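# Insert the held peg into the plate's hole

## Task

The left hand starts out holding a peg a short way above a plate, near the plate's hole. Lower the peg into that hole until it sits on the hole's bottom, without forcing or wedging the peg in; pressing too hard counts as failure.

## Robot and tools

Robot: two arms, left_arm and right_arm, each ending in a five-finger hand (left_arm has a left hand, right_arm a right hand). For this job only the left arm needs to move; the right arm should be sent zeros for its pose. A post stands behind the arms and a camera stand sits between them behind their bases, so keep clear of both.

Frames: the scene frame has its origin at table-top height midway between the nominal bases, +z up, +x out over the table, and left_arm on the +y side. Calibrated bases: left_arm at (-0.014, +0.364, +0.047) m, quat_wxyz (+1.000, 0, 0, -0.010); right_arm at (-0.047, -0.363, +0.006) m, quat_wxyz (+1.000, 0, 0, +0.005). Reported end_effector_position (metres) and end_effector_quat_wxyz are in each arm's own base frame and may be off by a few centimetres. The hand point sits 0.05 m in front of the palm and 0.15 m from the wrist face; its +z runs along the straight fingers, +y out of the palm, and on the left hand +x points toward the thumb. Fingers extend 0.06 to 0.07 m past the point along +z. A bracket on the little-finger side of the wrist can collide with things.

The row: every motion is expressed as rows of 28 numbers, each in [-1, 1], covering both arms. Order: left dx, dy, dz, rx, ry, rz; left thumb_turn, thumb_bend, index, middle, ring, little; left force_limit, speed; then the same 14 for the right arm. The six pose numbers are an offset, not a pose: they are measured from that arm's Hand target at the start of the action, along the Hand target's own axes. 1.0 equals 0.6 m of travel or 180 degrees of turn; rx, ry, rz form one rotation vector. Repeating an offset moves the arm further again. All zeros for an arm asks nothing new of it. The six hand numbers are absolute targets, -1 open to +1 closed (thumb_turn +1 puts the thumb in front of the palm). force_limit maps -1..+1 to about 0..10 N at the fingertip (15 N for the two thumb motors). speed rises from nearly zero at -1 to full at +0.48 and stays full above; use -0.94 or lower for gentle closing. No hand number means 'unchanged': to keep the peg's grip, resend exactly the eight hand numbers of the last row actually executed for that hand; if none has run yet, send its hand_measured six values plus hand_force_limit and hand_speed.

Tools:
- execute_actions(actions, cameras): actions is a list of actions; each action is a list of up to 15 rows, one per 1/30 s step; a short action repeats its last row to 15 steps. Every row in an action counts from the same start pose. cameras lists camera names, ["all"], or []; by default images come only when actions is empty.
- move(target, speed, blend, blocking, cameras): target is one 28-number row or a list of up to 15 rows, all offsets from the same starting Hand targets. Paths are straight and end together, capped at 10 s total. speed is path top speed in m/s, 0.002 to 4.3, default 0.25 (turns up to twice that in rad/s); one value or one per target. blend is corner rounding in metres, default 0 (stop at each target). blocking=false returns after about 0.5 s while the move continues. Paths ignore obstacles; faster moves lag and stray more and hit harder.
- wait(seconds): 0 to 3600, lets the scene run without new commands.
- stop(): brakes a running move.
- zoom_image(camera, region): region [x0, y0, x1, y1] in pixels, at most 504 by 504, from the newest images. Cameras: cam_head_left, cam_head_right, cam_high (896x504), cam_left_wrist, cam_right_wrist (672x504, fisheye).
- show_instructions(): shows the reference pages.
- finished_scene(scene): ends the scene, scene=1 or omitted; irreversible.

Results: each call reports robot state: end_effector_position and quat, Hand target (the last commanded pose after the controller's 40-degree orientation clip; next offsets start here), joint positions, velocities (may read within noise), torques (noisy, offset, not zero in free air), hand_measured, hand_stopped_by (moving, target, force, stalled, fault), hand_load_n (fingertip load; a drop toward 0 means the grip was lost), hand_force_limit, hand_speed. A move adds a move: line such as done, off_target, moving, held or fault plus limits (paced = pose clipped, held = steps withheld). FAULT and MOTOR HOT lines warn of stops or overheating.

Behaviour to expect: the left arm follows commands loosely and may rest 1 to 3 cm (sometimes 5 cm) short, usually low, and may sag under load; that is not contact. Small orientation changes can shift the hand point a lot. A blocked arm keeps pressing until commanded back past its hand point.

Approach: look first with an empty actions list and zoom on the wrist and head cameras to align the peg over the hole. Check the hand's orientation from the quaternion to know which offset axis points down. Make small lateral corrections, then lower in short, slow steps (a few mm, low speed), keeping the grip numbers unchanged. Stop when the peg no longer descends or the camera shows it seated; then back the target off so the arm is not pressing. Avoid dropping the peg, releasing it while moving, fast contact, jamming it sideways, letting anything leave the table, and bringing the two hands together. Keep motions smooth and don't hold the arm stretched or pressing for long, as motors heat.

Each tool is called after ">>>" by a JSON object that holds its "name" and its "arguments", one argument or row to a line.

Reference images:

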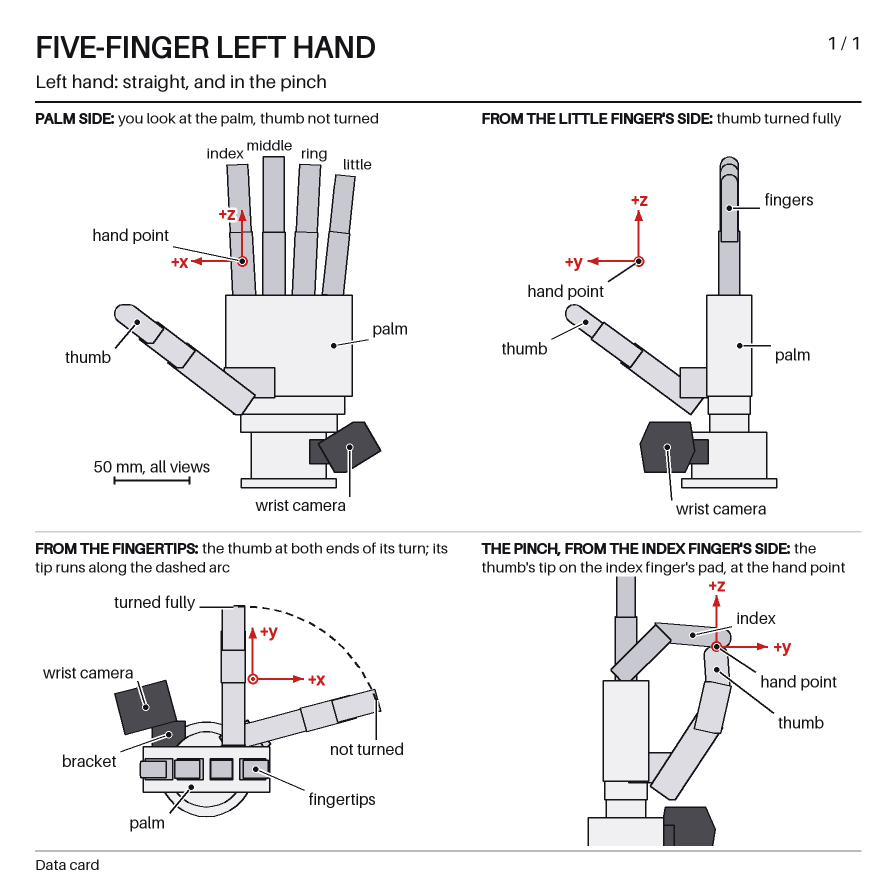

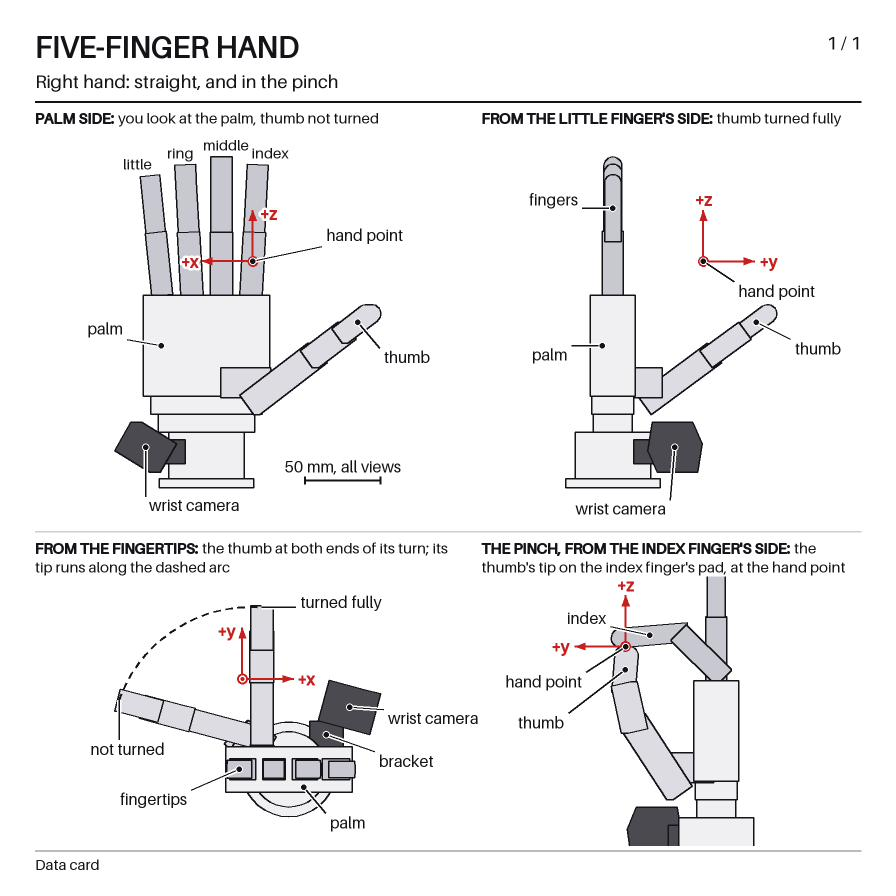

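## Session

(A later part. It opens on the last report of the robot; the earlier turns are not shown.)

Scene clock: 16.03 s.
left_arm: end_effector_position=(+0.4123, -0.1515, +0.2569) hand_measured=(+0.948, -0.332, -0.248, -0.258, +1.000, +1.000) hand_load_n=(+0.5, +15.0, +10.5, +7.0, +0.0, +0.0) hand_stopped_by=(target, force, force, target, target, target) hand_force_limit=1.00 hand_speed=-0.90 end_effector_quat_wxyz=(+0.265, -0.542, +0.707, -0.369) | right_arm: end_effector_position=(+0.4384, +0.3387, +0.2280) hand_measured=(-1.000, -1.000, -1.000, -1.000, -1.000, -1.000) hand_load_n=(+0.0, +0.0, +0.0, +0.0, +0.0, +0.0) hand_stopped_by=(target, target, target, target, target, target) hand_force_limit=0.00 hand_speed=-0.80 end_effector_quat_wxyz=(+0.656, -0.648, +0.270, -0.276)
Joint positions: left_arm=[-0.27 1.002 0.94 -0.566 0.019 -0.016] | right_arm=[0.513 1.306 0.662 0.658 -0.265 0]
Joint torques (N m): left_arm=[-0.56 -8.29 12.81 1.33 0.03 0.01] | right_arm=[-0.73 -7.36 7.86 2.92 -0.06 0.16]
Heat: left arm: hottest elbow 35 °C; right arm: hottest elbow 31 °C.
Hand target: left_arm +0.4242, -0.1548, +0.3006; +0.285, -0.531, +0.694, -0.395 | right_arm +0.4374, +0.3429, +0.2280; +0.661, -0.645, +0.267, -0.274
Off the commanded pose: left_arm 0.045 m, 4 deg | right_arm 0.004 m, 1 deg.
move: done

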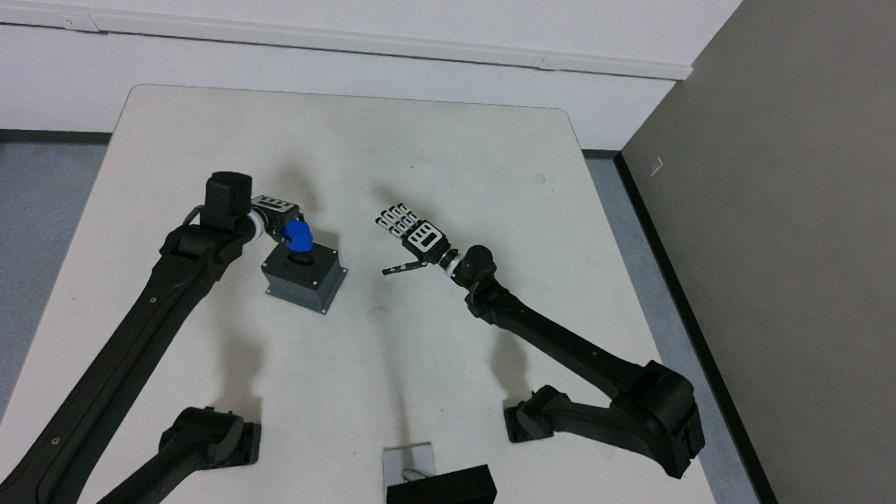

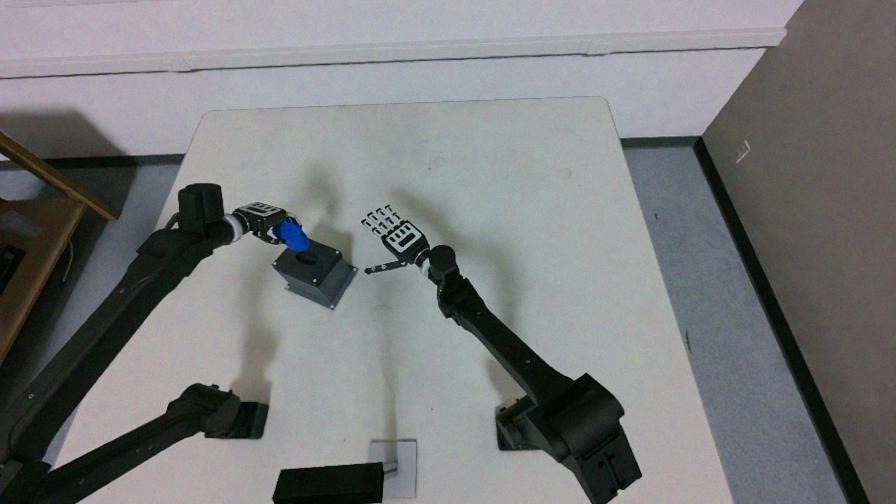

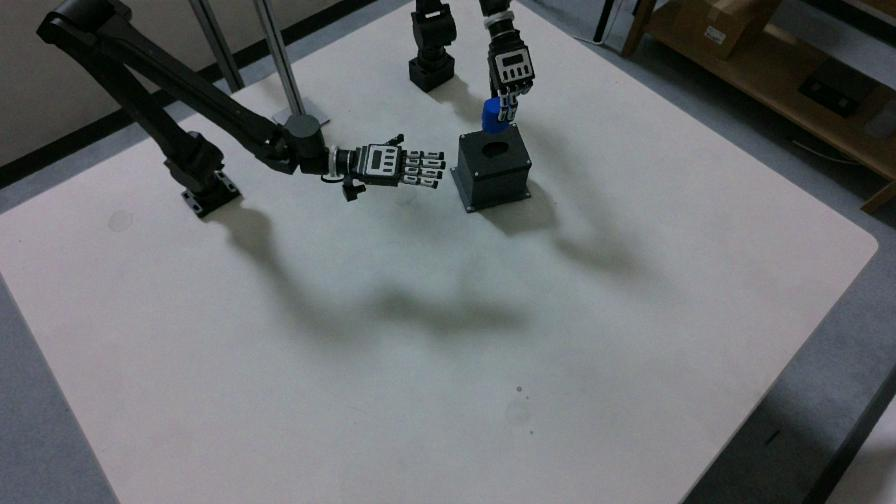

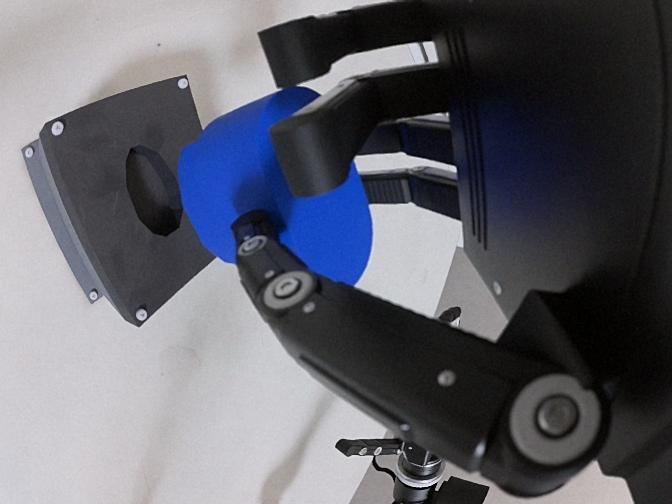

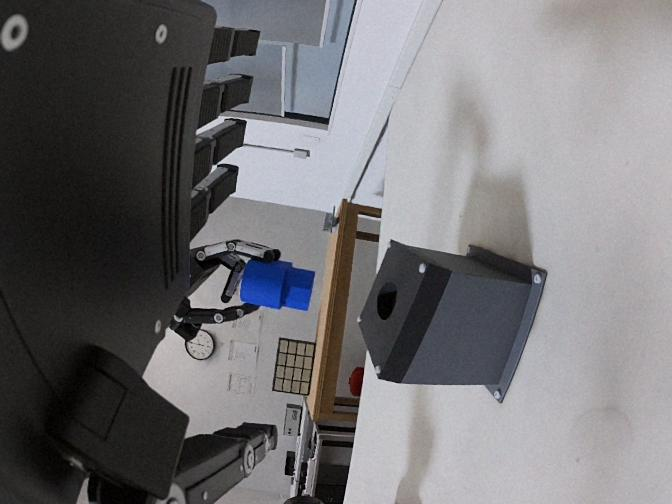

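>>> {"name": "zoom_image", "arguments": {
  "camera": "cam_left_wrist",
  "region": [165, 85, 265, 185]
}}

>>> {"name": "zoom_image", "arguments": {
  "camera": "cam_left_wrist",
  "region": [165, 175, 265, 275]
}}

>>> {"name": "zoom_image", "arguments": {
  "camera": "cam_right_wrist",
  "region": [350, 230, 450, 330]
}}

>>> {"name": "zoom_image", "arguments": {
  "camera": "cam_right_wrist",
  "region": [350, 230, 560, 410]
}}

Scaled by 5.040 from the camera's image (finer frame: 960x720).

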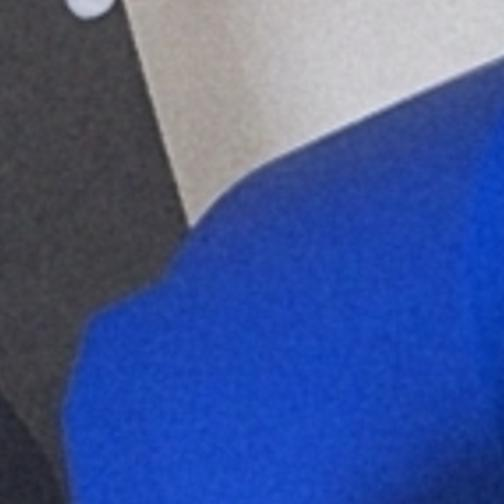

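Scaled by 5.040 from the camera's image (finer frame: 960x720).

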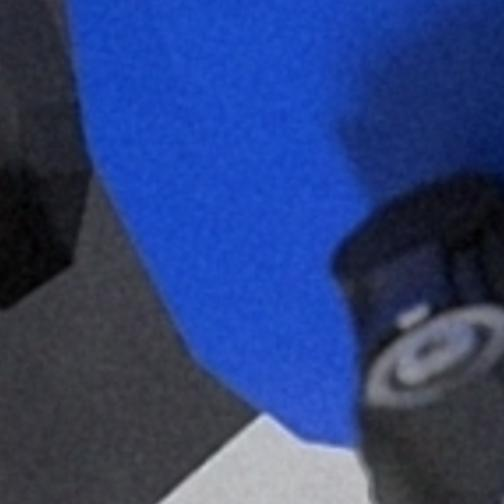

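Scaled by 5.040 from the camera's image (finer frame: 960x720).

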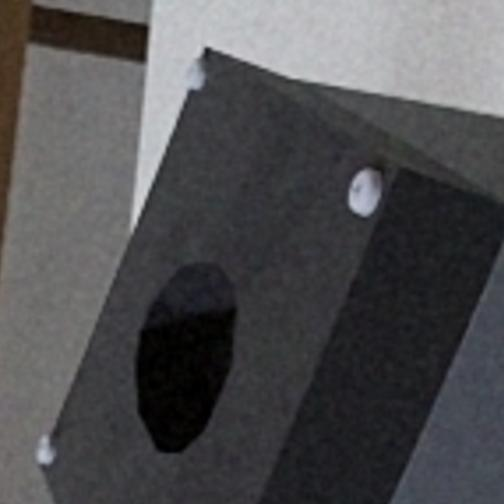

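Scaled by 2.400 from the camera's image (finer frame: 960x720).

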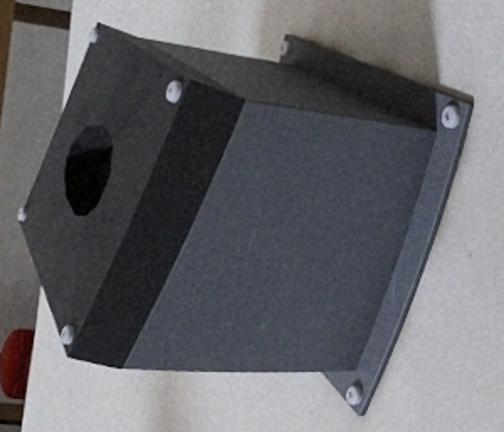

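>>> {"name": "zoom_image", "arguments": {
  "camera": "cam_left_wrist",
  "region": [115, 135, 195, 195]
}}

>>> {"name": "zoom_image", "arguments": {
  "camera": "cam_left_wrist",
  "region": [115, 185, 195, 245]
}}

Scaled by 6.300 from the camera's image (finer frame: 960x720).

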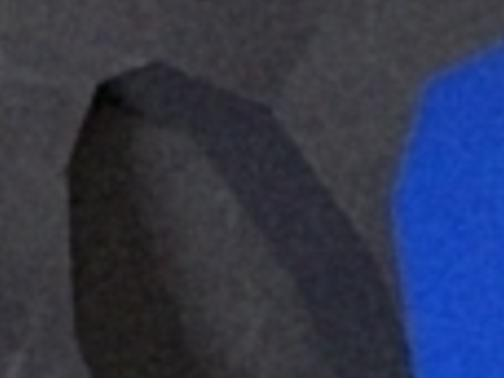

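Scaled by 6.300 from the camera's image (finer frame: 960x720).

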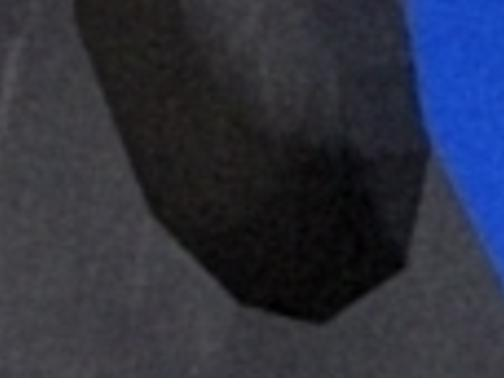

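>>> {"name": "move", "arguments": {
  "target": [-0.0118,0.0772,0.0651,-0.0007,0.026,0.0161,0.948,-0.326,-0.246,-0.256,1,1,1.0,-0.9, 0,0,0,0,0,0,-1,-1,-1,-1,-1,-1,0,-0.8],
  "speed": 0.06,
  "cameras": ["cam_left_wrist","cam_right_wrist"]
}}

>>> {"name": "zoom_image", "arguments": {
  "camera": "cam_right_wrist",
  "region": [220, 220, 440, 400]
}}

>>> {"name": "zoom_image", "arguments": {
  "camera": "cam_left_wrist",
  "region": [120, 80, 280, 280]
}}

Scene clock: 28.50 s.
left_arm: end_effector_position=(+0.4272, -0.1554, +0.2375) hand_measured=(+0.948, -0.332, -0.248, -0.258, +1.000, +1.000) hand_load_n=(+0.5, +15.5, +10.5, +7.5, +0.0, +0.0) hand_stopped_by=(target, force, force, target, target, target) hand_force_limit=1.00 hand_speed=-0.90 end_effector_quat_wxyz=(+0.255, -0.502, +0.723, -0.402) | right_arm: end_effector_position=(+0.4384, +0.3387, +0.2280) hand_measured=(-1.000, -1.000, -1.000, -1.000, -1.000, -1.000) hand_load_n=(-0.5, +0.0, +0.0, +0.0, +0.0, +0.0) hand_stopped_by=(target, target, target, target, target, target) hand_force_limit=0.00 hand_speed=-0.80 end_effector_quat_wxyz=(+0.656, -0.648, +0.270, -0.276)
Joint positions: left_arm=[-0.226 1.042 0.891 -0.436 0.144 0.054] | right_arm=[0.513 1.306 0.662 0.658 -0.265 0]
Joint torques (N m): left_arm=[0.03 -7.47 7.9 2.89 0.17 0.12] | right_arm=[-0.79 -7.3 7.87 2.91 -0.06 0.16]
Heat: left arm: hottest elbow 40 °C; right arm: hottest elbow 33 °C.
Hand target: left_arm +0.4343, -0.1518, +0.2407; +0.266, -0.497, +0.718, -0.408 | right_arm +0.4374, +0.3429, +0.2280; +0.661, -0.645, +0.267, -0.274
Off the commanded pose: left_arm 0.008 m, 2 deg | right_arm 0.004 m, 1 deg.
move: done

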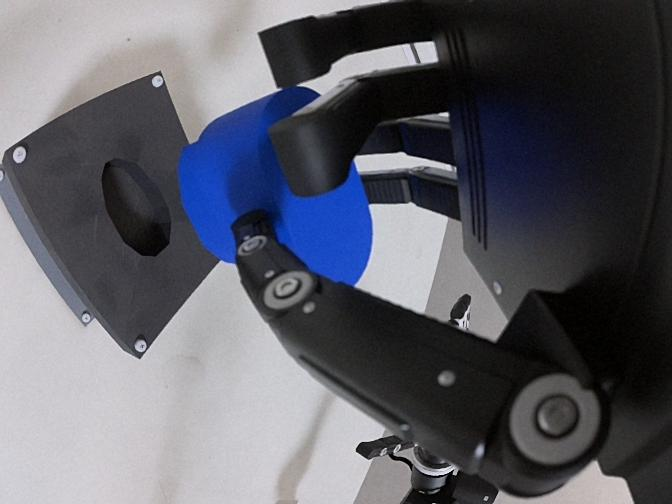

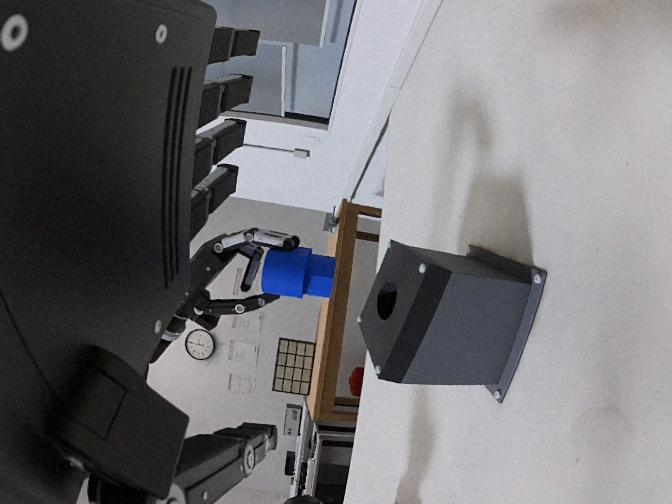

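Scaled by 2.291 from the camera's image (finer frame: 960x720).

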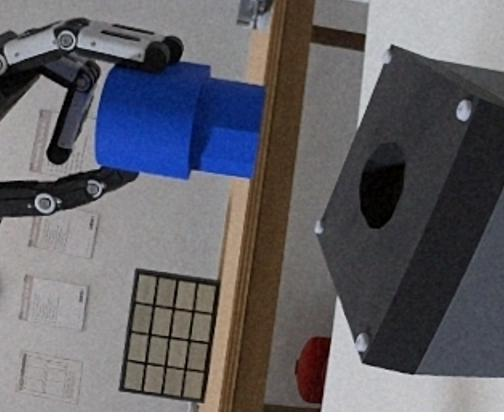

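Scaled by 2.520 from the camera's image (finer frame: 960x720).

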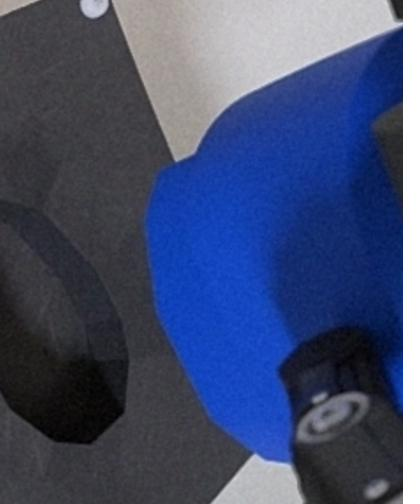

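>>> {"name": "zoom_image", "arguments": {
  "camera": "cam_right_wrist",
  "region": [255, 235, 345, 305]
}}

>>> {"name": "execute_actions", "arguments": {
  "actions": [],
  "cameras": ["cam_high","cam_head_left","cam_head_right"]
}}

>>> {"name": "zoom_image", "arguments": {
  "camera": "cam_high",
  "region": [445, 80, 545, 220]
}}

>>> {"name": "zoom_image", "arguments": {
  "camera": "cam_high",
  "region": [475, 100, 535, 165]
}}

Scaled by 5.600 from the camera's image (finer frame: 960x720).

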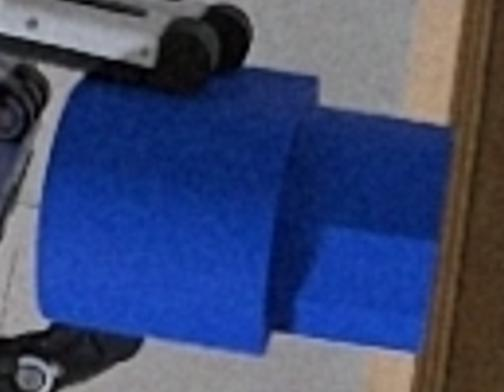

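Scene clock: 29.13 s.
left_arm: end_effector_position=(+0.4271, -0.1555, +0.2375) hand_measured=(+0.948, -0.332, -0.248, -0.258, +1.000, +1.000) hand_load_n=(+0.0, +15.5, +10.5, +7.0, +0.0, +0.0) hand_stopped_by=(target, force, force, target, target, target) hand_force_limit=1.00 hand_speed=-0.90 end_effector_quat_wxyz=(+0.255, -0.501, +0.723, -0.402) | right_arm: end_effector_position=(+0.4384, +0.3387, +0.2280) hand_measured=(-1.000, -1.000, -1.000, -1.000, -1.000, -1.000) hand_load_n=(+0.0, +0.0, +0.0, +0.0, +0.0, +0.0) hand_stopped_by=(target, target, target, target, target, target) hand_force_limit=0.00 hand_speed=-0.80 end_effector_quat_wxyz=(+0.656, -0.648, +0.270, -0.276)
Joint positions: left_arm=[-0.226 1.042 0.891 -0.436 0.145 0.054] | right_arm=[0.513 1.306 0.662 0.658 -0.265 0]
Joint velocities: within noise
Joint torques (N m): left_arm=[0.09 -7.53 7.84 2.91 0.18 0.1] | right_arm=[-0.85 -7.3 7.87 2.92 -0.06 0.16]
Heat: left arm: hottest elbow 40 °C; right arm: hottest elbow 33 °C.
Hand target: left_arm +0.4342, -0.1519, +0.2407; +0.265, -0.497, +0.718, -0.408 | right_arm +0.4374, +0.3429, +0.2280; +0.661, -0.645, +0.267, -0.274
Off the commanded pose: left_arm 0.009 m, 2 deg | right_arm 0.004 m, 1 deg.
Images, in order (width x height): cam_head_left 896x504, cam_head_right 896x504, cam_high 896x504.

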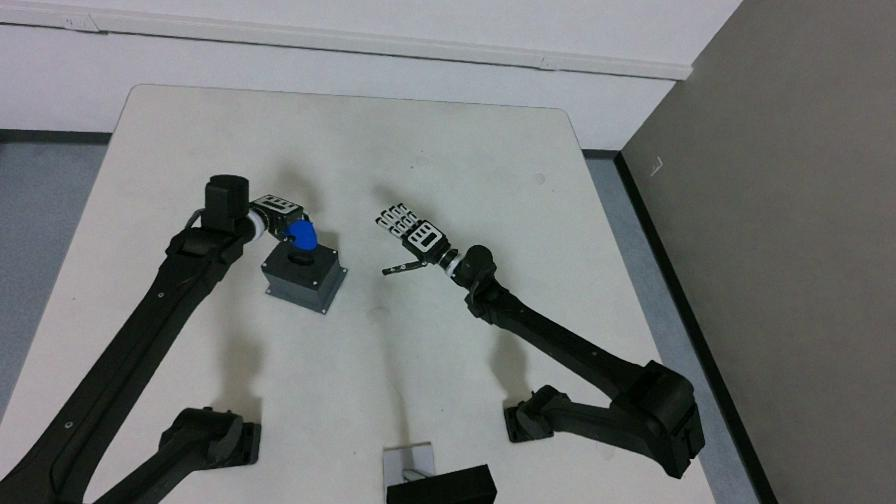

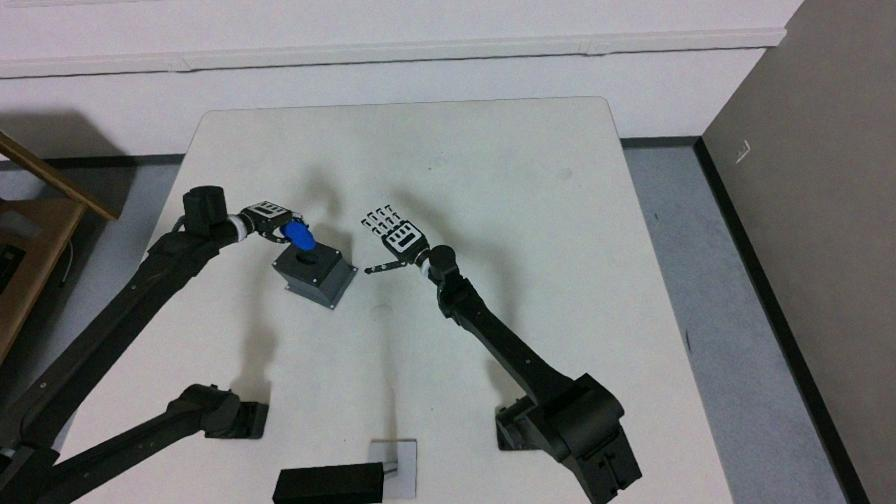

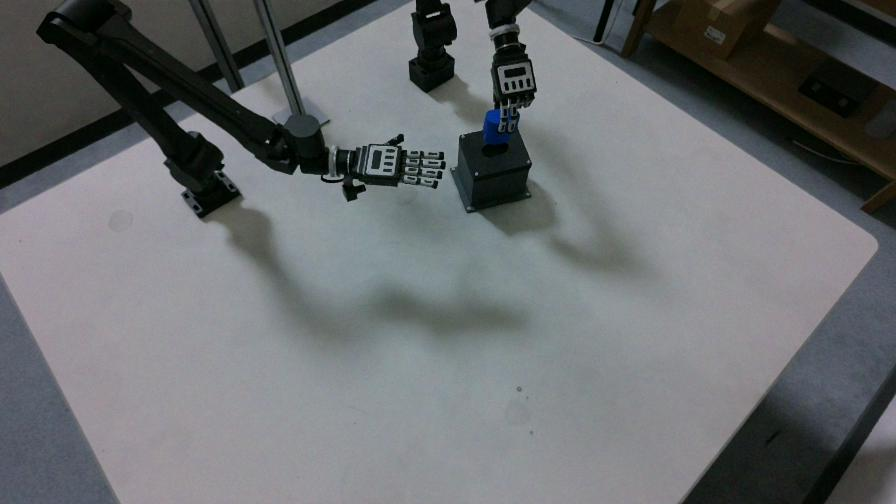

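Scaled by 3.600 from the camera's image (finer frame: 1280x720).

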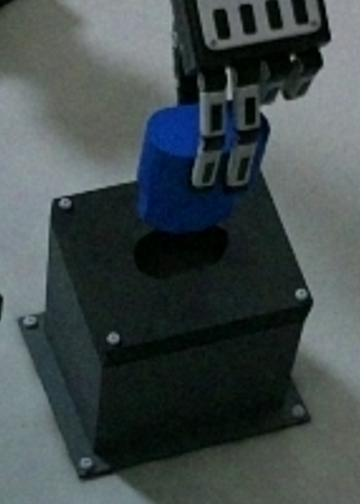

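Scaled by 7.754 from the camera's image (finer frame: 1280x720).

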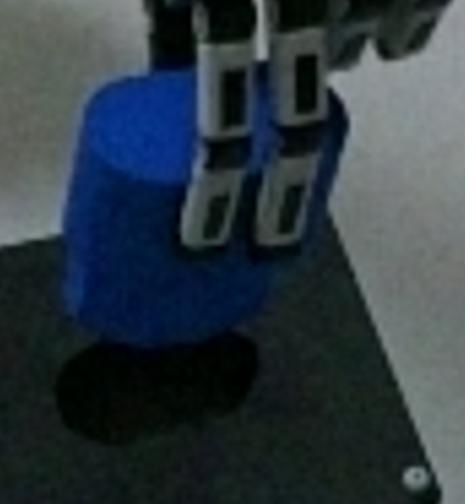

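>>> {"name": "execute_actions", "arguments": {
  "actions": [],
  "cameras": ["cam_left_wrist"]
}}

>>> {"name": "zoom_image", "arguments": {
  "camera": "cam_left_wrist",
  "region": [90, 145, 180, 265]
}}

>>> {"name": "zoom_image", "arguments": {
  "camera": "cam_left_wrist",
  "region": [0, 60, 170, 180]
}}

>>> {"name": "zoom_image", "arguments": {
  "camera": "cam_left_wrist",
  "region": [60, 270, 240, 370]
}}

Scene clock: 31.07 s.
left_arm: end_effector_position=(+0.4271, -0.1555, +0.2375) hand_measured=(+0.948, -0.332, -0.248, -0.258, +1.000, +1.000) hand_load_n=(+0.5, +15.0, +10.5, +7.0, +0.0, +0.0) hand_stopped_by=(target, force, force, target, target, target) hand_force_limit=1.00 hand_speed=-0.90 end_effector_quat_wxyz=(+0.255, -0.501, +0.723, -0.402) | right_arm: end_effector_position=(+0.4384, +0.3387, +0.2280) hand_measured=(-1.000, -1.000, -1.000, -1.000, -1.000, -1.000) hand_load_n=(+0.0, +0.0, -0.5, +0.0, +0.0, +0.0) hand_stopped_by=(target, target, target, target, target, target) hand_force_limit=0.00 hand_speed=-0.80 end_effector_quat_wxyz=(+0.656, -0.648, +0.270, -0.276)
Joint positions: left_arm=[-0.226 1.042 0.891 -0.436 0.145 0.054] | right_arm=[0.513 1.306 0.662 0.658 -0.265 0]
Joint velocities: within noise
Joint torques (N m): left_arm=[0.15 -7.53 7.92 2.86 0.19 0.1] | right_arm=[-0.67 -7.36 7.86 2.89 -0.06 0.16]
Heat: left arm: hottest elbow 40 °C; right arm: hottest elbow 33 °C.
Hand target: left_arm +0.4342, -0.1519, +0.2407; +0.265, -0.497, +0.718, -0.408 | right_arm +0.4374, +0.3429, +0.2280; +0.661, -0.645, +0.267, -0.274
Off the commanded pose: left_arm 0.009 m, 2 deg | right_arm 0.004 m, 1 deg.
Images, in order (width x height): cam_left_wrist 672x504.

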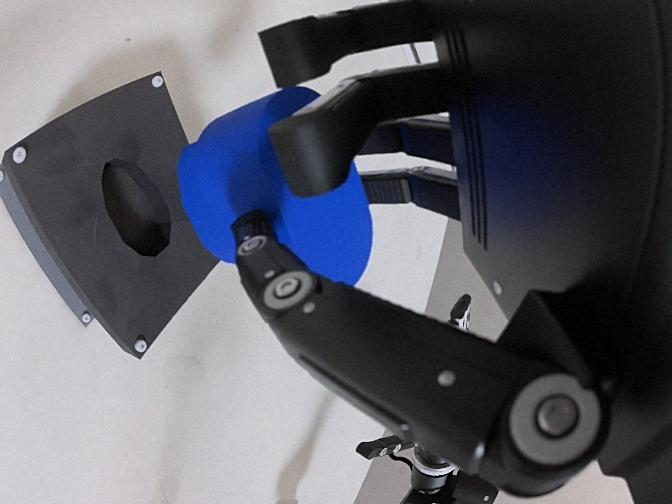

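Scaled by 4.200 from the camera's image (finer frame: 960x720).

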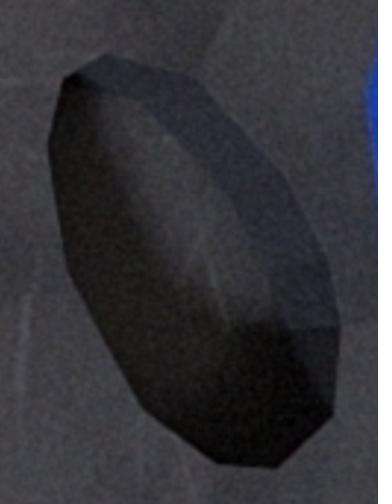

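Scaled by 2.965 from the camera's image (finer frame: 960x720).

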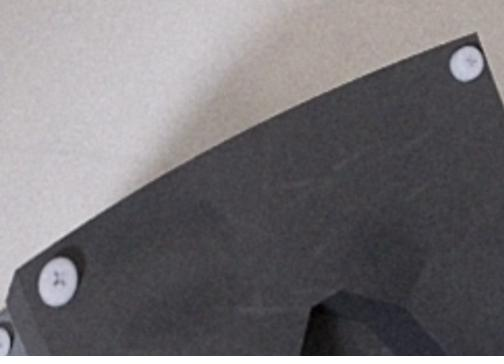

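Scaled by 2.800 from the camera's image (finer frame: 960x720).

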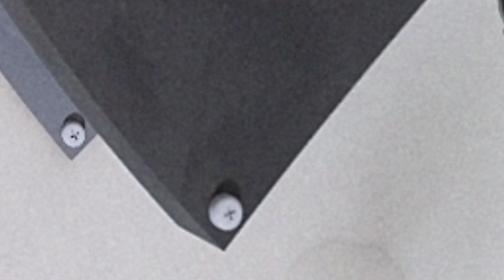

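>>> {"name": "move", "arguments": {
  "target": [-0.0138,0.0675,0.0205,-0.0093,-0.0069,0.0107,0.948,-0.326,-0.246,-0.256,1,1,1.0,-0.9, 0,0,0,0,0,0,-1,-1,-1,-1,-1,-1,0,-0.8],
  "speed": 0.04,
  "cameras": ["all"]
}}

>>> {"name": "zoom_image", "arguments": {
  "camera": "cam_right_wrist",
  "region": [270, 230, 430, 350]
}}

>>> {"name": "zoom_image", "arguments": {
  "camera": "cam_left_wrist",
  "region": [100, 90, 260, 290]
}}

>>> {"name": "zoom_image", "arguments": {
  "camera": "cam_high",
  "region": [465, 100, 535, 170]
}}

Scene clock: 38.53 s.
left_arm: end_effector_position=(+0.4195, -0.1455, +0.1979) hand_measured=(+0.948, -0.332, -0.248, -0.258, +1.000, +1.000) hand_load_n=(+0.5, +15.0, +10.5, +7.0, +0.0, +0.0) hand_stopped_by=(target, force, force, target, target, target) hand_force_limit=1.00 hand_speed=-0.90 end_effector_quat_wxyz=(+0.261, -0.496, +0.734, -0.383) | right_arm: end_effector_position=(+0.4384, +0.3387, +0.2280) hand_measured=(-1.000, -1.000, -1.000, -1.000, -1.000, -1.000) hand_load_n=(-0.5, +0.0, +0.0, +0.0, +0.0, +0.0) hand_stopped_by=(target, target, target, target, target, target) hand_force_limit=0.00 hand_speed=-0.80 end_effector_quat_wxyz=(+0.656, -0.648, +0.270, -0.276)
Joint positions: left_arm=[-0.22 1.046 0.804 -0.37 0.13 0.094] | right_arm=[0.513 1.306 0.662 0.658 -0.265 0]
Joint torques (N m): left_arm=[0.15 -7.3 7.72 2.88 0.03 0.11] | right_arm=[-0.79 -7.3 7.87 2.91 -0.06 0.16]
Heat: left arm: hottest elbow 39 °C; right arm: hottest elbow 33 °C.
Hand target: left_arm +0.4267, -0.1411, +0.1994; +0.273, -0.493, +0.730, -0.388 | right_arm +0.4374, +0.3429, +0.2280; +0.661, -0.645, +0.267, -0.274
Off the commanded pose: left_arm 0.009 m, 2 deg | right_arm 0.004 m, 1 deg.
move: done

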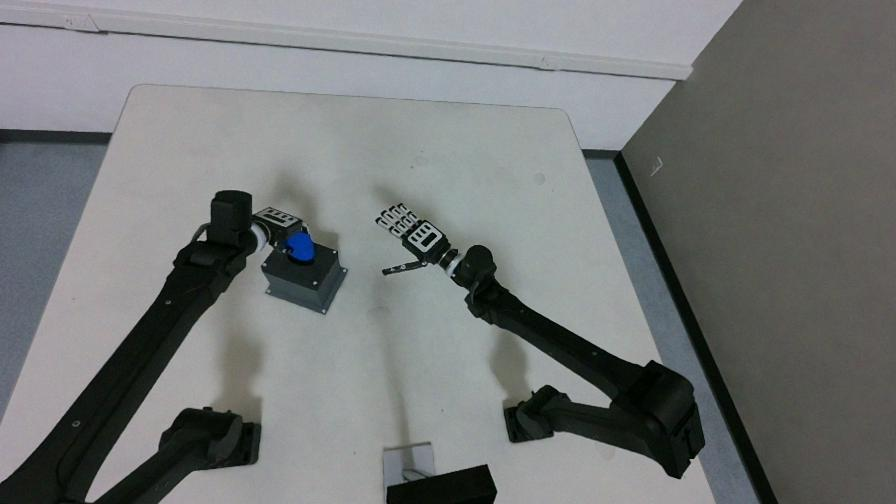

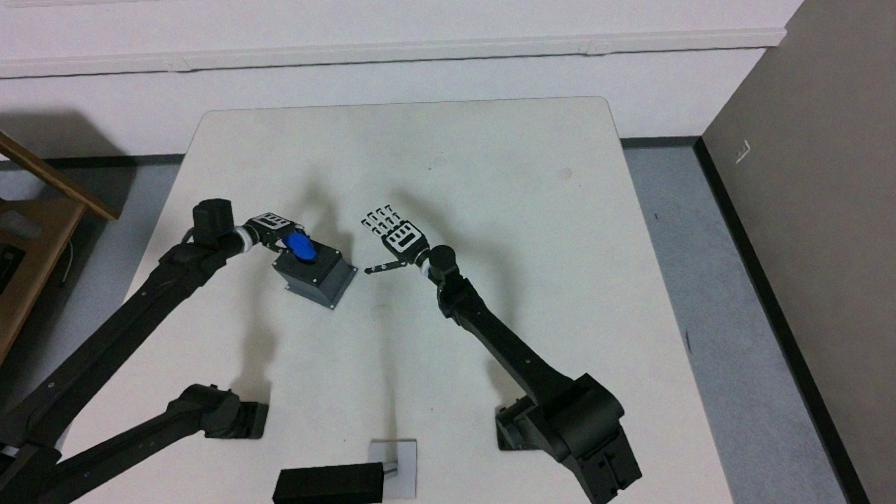

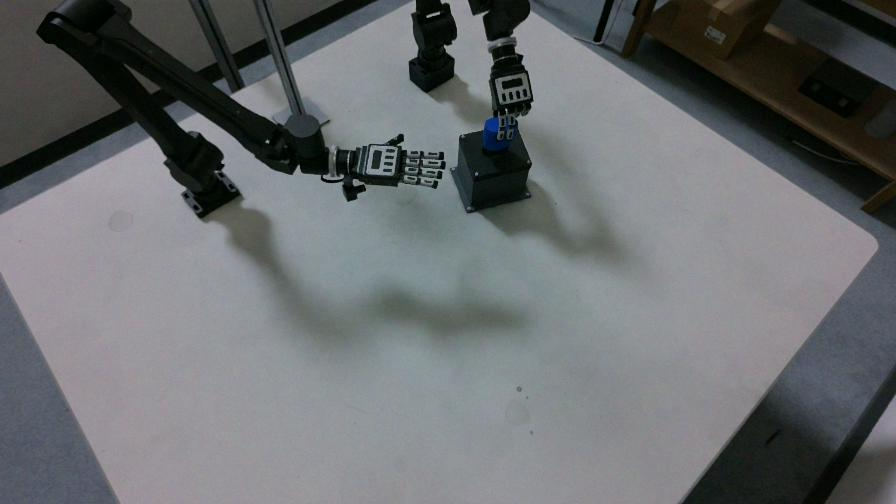

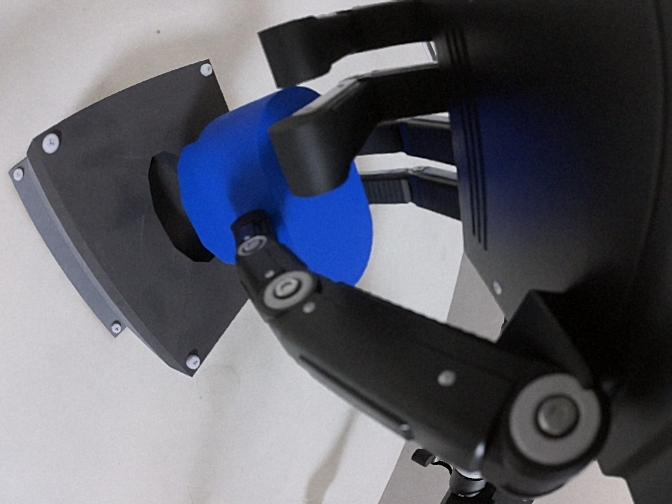

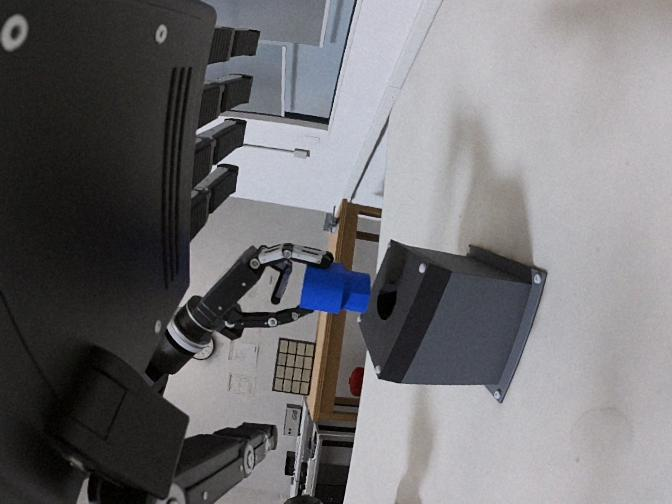

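Scaled by 3.150 from the camera's image (finer frame: 960x720).

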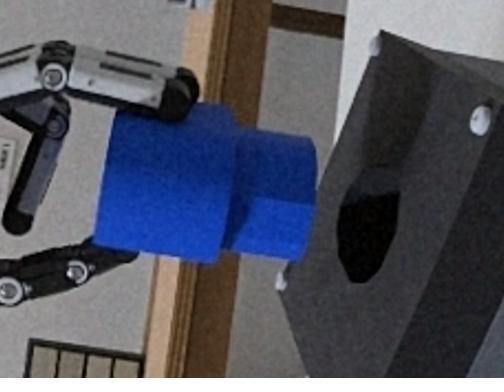

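Scaled by 2.520 from the camera's image (finer frame: 960x720).

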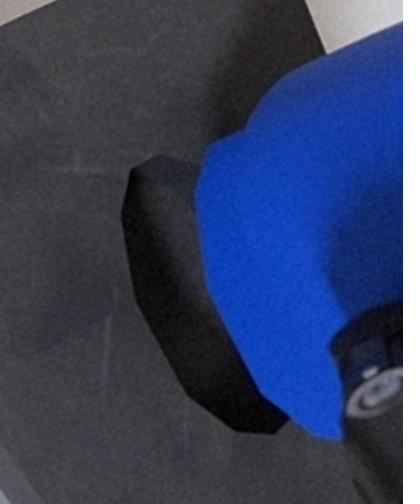

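Scaled by 7.200 from the camera's image (finer frame: 1280x720).

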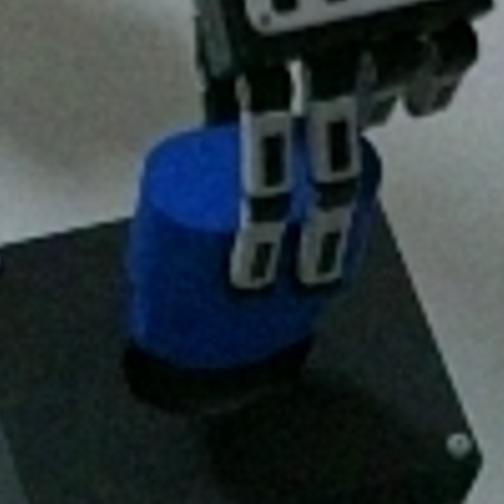

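>>> {"name": "move", "arguments": {
  "target": [-0.0017,0.0195,0.007,0,0,0,0.948,-0.326,-0.246,-0.256,1,1,1.0,-0.9, 0,0,0,0,0,0,-1,-1,-1,-1,-1,-1,0,-0.8],
  "speed": 0.03,
  "cameras": ["all"]
}}

>>> {"name": "zoom_image", "arguments": {
  "camera": "cam_right_wrist",
  "region": [290, 240, 420, 340]
}}

>>> {"name": "zoom_image", "arguments": {
  "camera": "cam_left_wrist",
  "region": [120, 110, 260, 280]
}}

>>> {"name": "zoom_image", "arguments": {
  "camera": "cam_high",
  "region": [465, 100, 535, 170]
}}

Scene clock: 42.37 s.
left_arm: end_effector_position=(+0.4178, -0.1426, +0.1861) hand_measured=(+0.948, -0.332, -0.248, -0.258, +1.000, +1.000) hand_load_n=(+0.5, +15.0, +10.5, +7.0, +0.5, +0.0) hand_stopped_by=(target, force, force, target, target, target) hand_force_limit=1.00 hand_speed=-0.90 end_effector_quat_wxyz=(+0.263, -0.497, +0.733, -0.383) | right_arm: end_effector_position=(+0.4384, +0.3387, +0.2280) hand_measured=(-1.000, -1.000, -1.000, -1.000, -1.000, -1.000) hand_load_n=(+0.0, +0.0, +0.0, +0.0, +0.0, +0.0) hand_stopped_by=(target, target, target, target, target, target) hand_force_limit=0.00 hand_speed=-0.80 end_effector_quat_wxyz=(+0.656, -0.648, +0.270, -0.276)
Joint positions: left_arm=[-0.215 1.047 0.773 -0.336 0.13 0.098] | right_arm=[0.513 1.306 0.662 0.658 -0.265 0]
Joint torques (N m): left_arm=[0.21 -7.12 7.57 2.88 0.16 0.11] | right_arm=[-0.79 -7.3 7.87 2.91 -0.05 0.16]
Heat: left arm: hottest elbow 39 °C; right arm: hottest elbow 34 °C.
Hand target: left_arm +0.4246, -0.1389, +0.1874; +0.273, -0.493, +0.730, -0.388 | right_arm +0.4374, +0.3429, +0.2280; +0.661, -0.645, +0.267, -0.274
Off the commanded pose: left_arm 0.008 m, 1 deg | right_arm 0.004 m, 1 deg.
move: done

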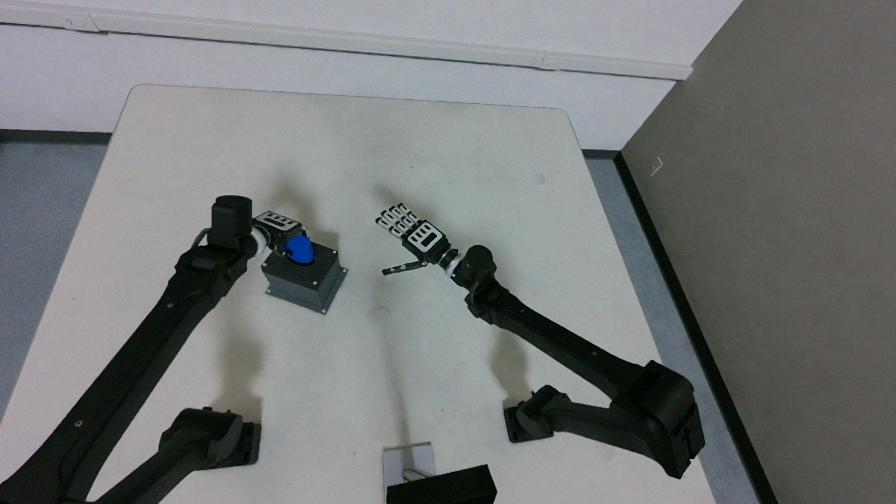

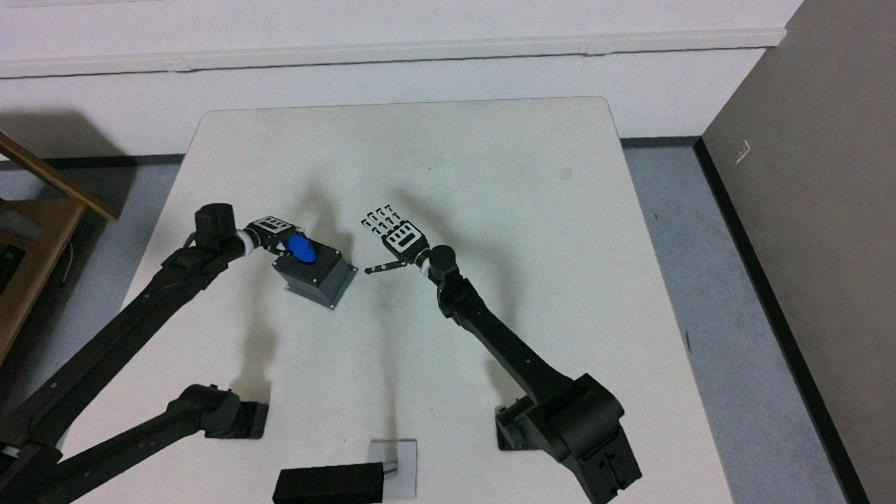

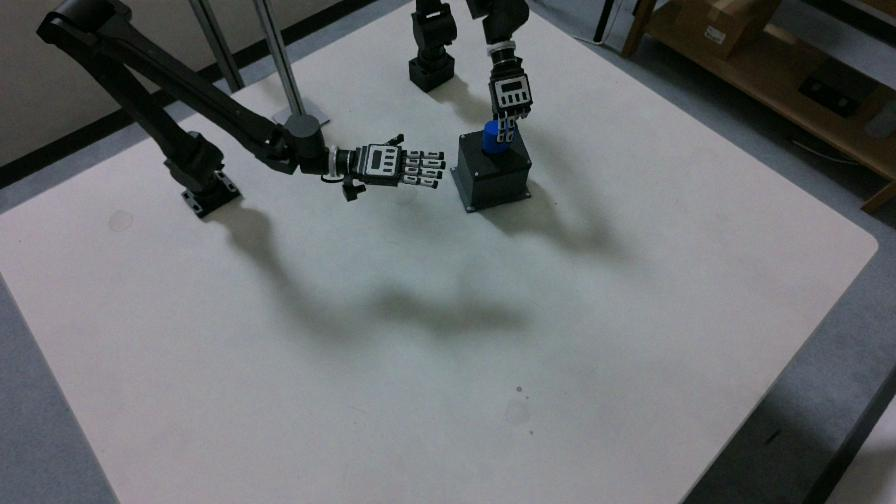

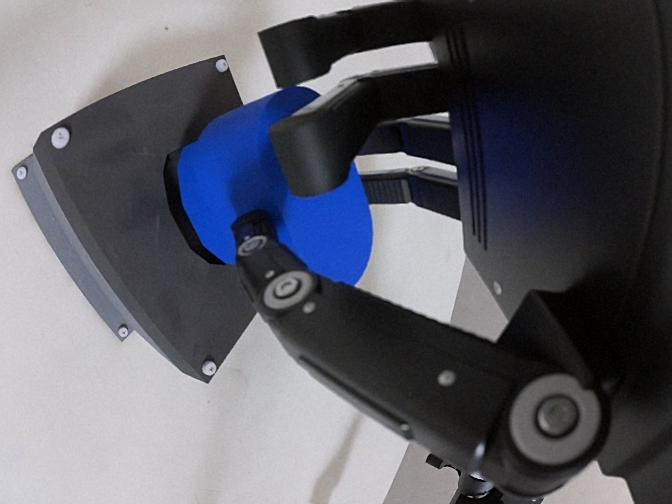

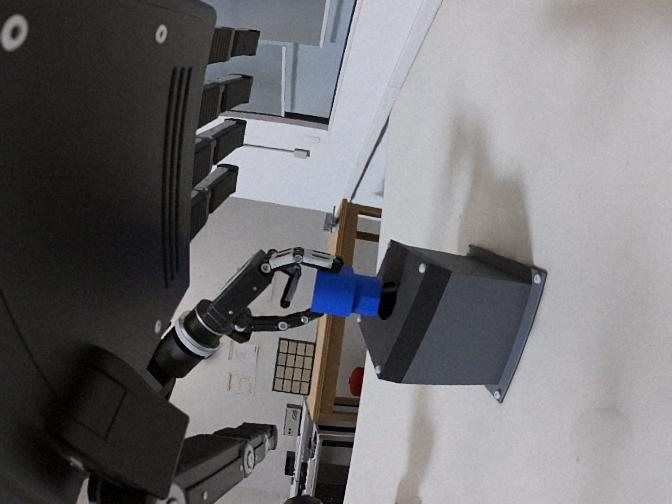

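Scaled by 3.877 from the camera's image (finer frame: 960x720).

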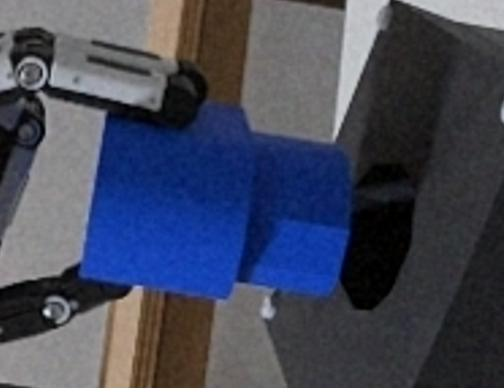

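Scaled by 2.965 from the camera's image (finer frame: 960x720).

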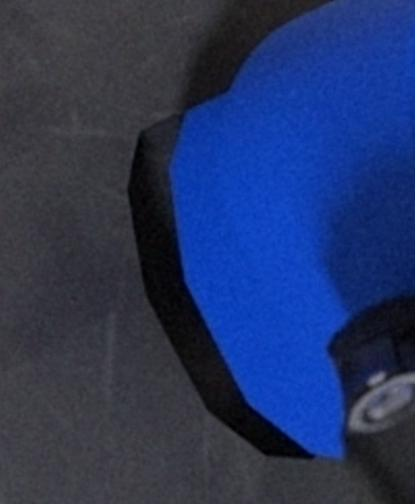

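Scaled by 7.200 from the camera's image (finer frame: 1280x720).

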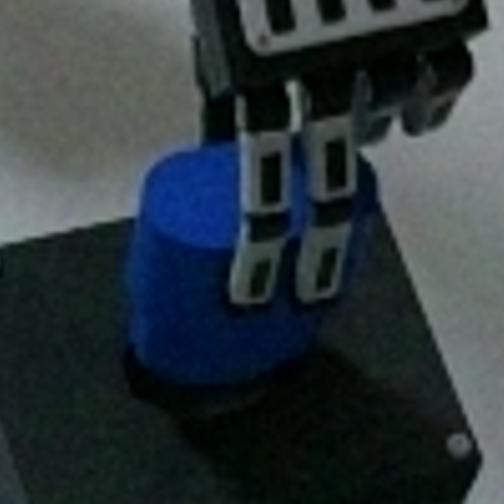

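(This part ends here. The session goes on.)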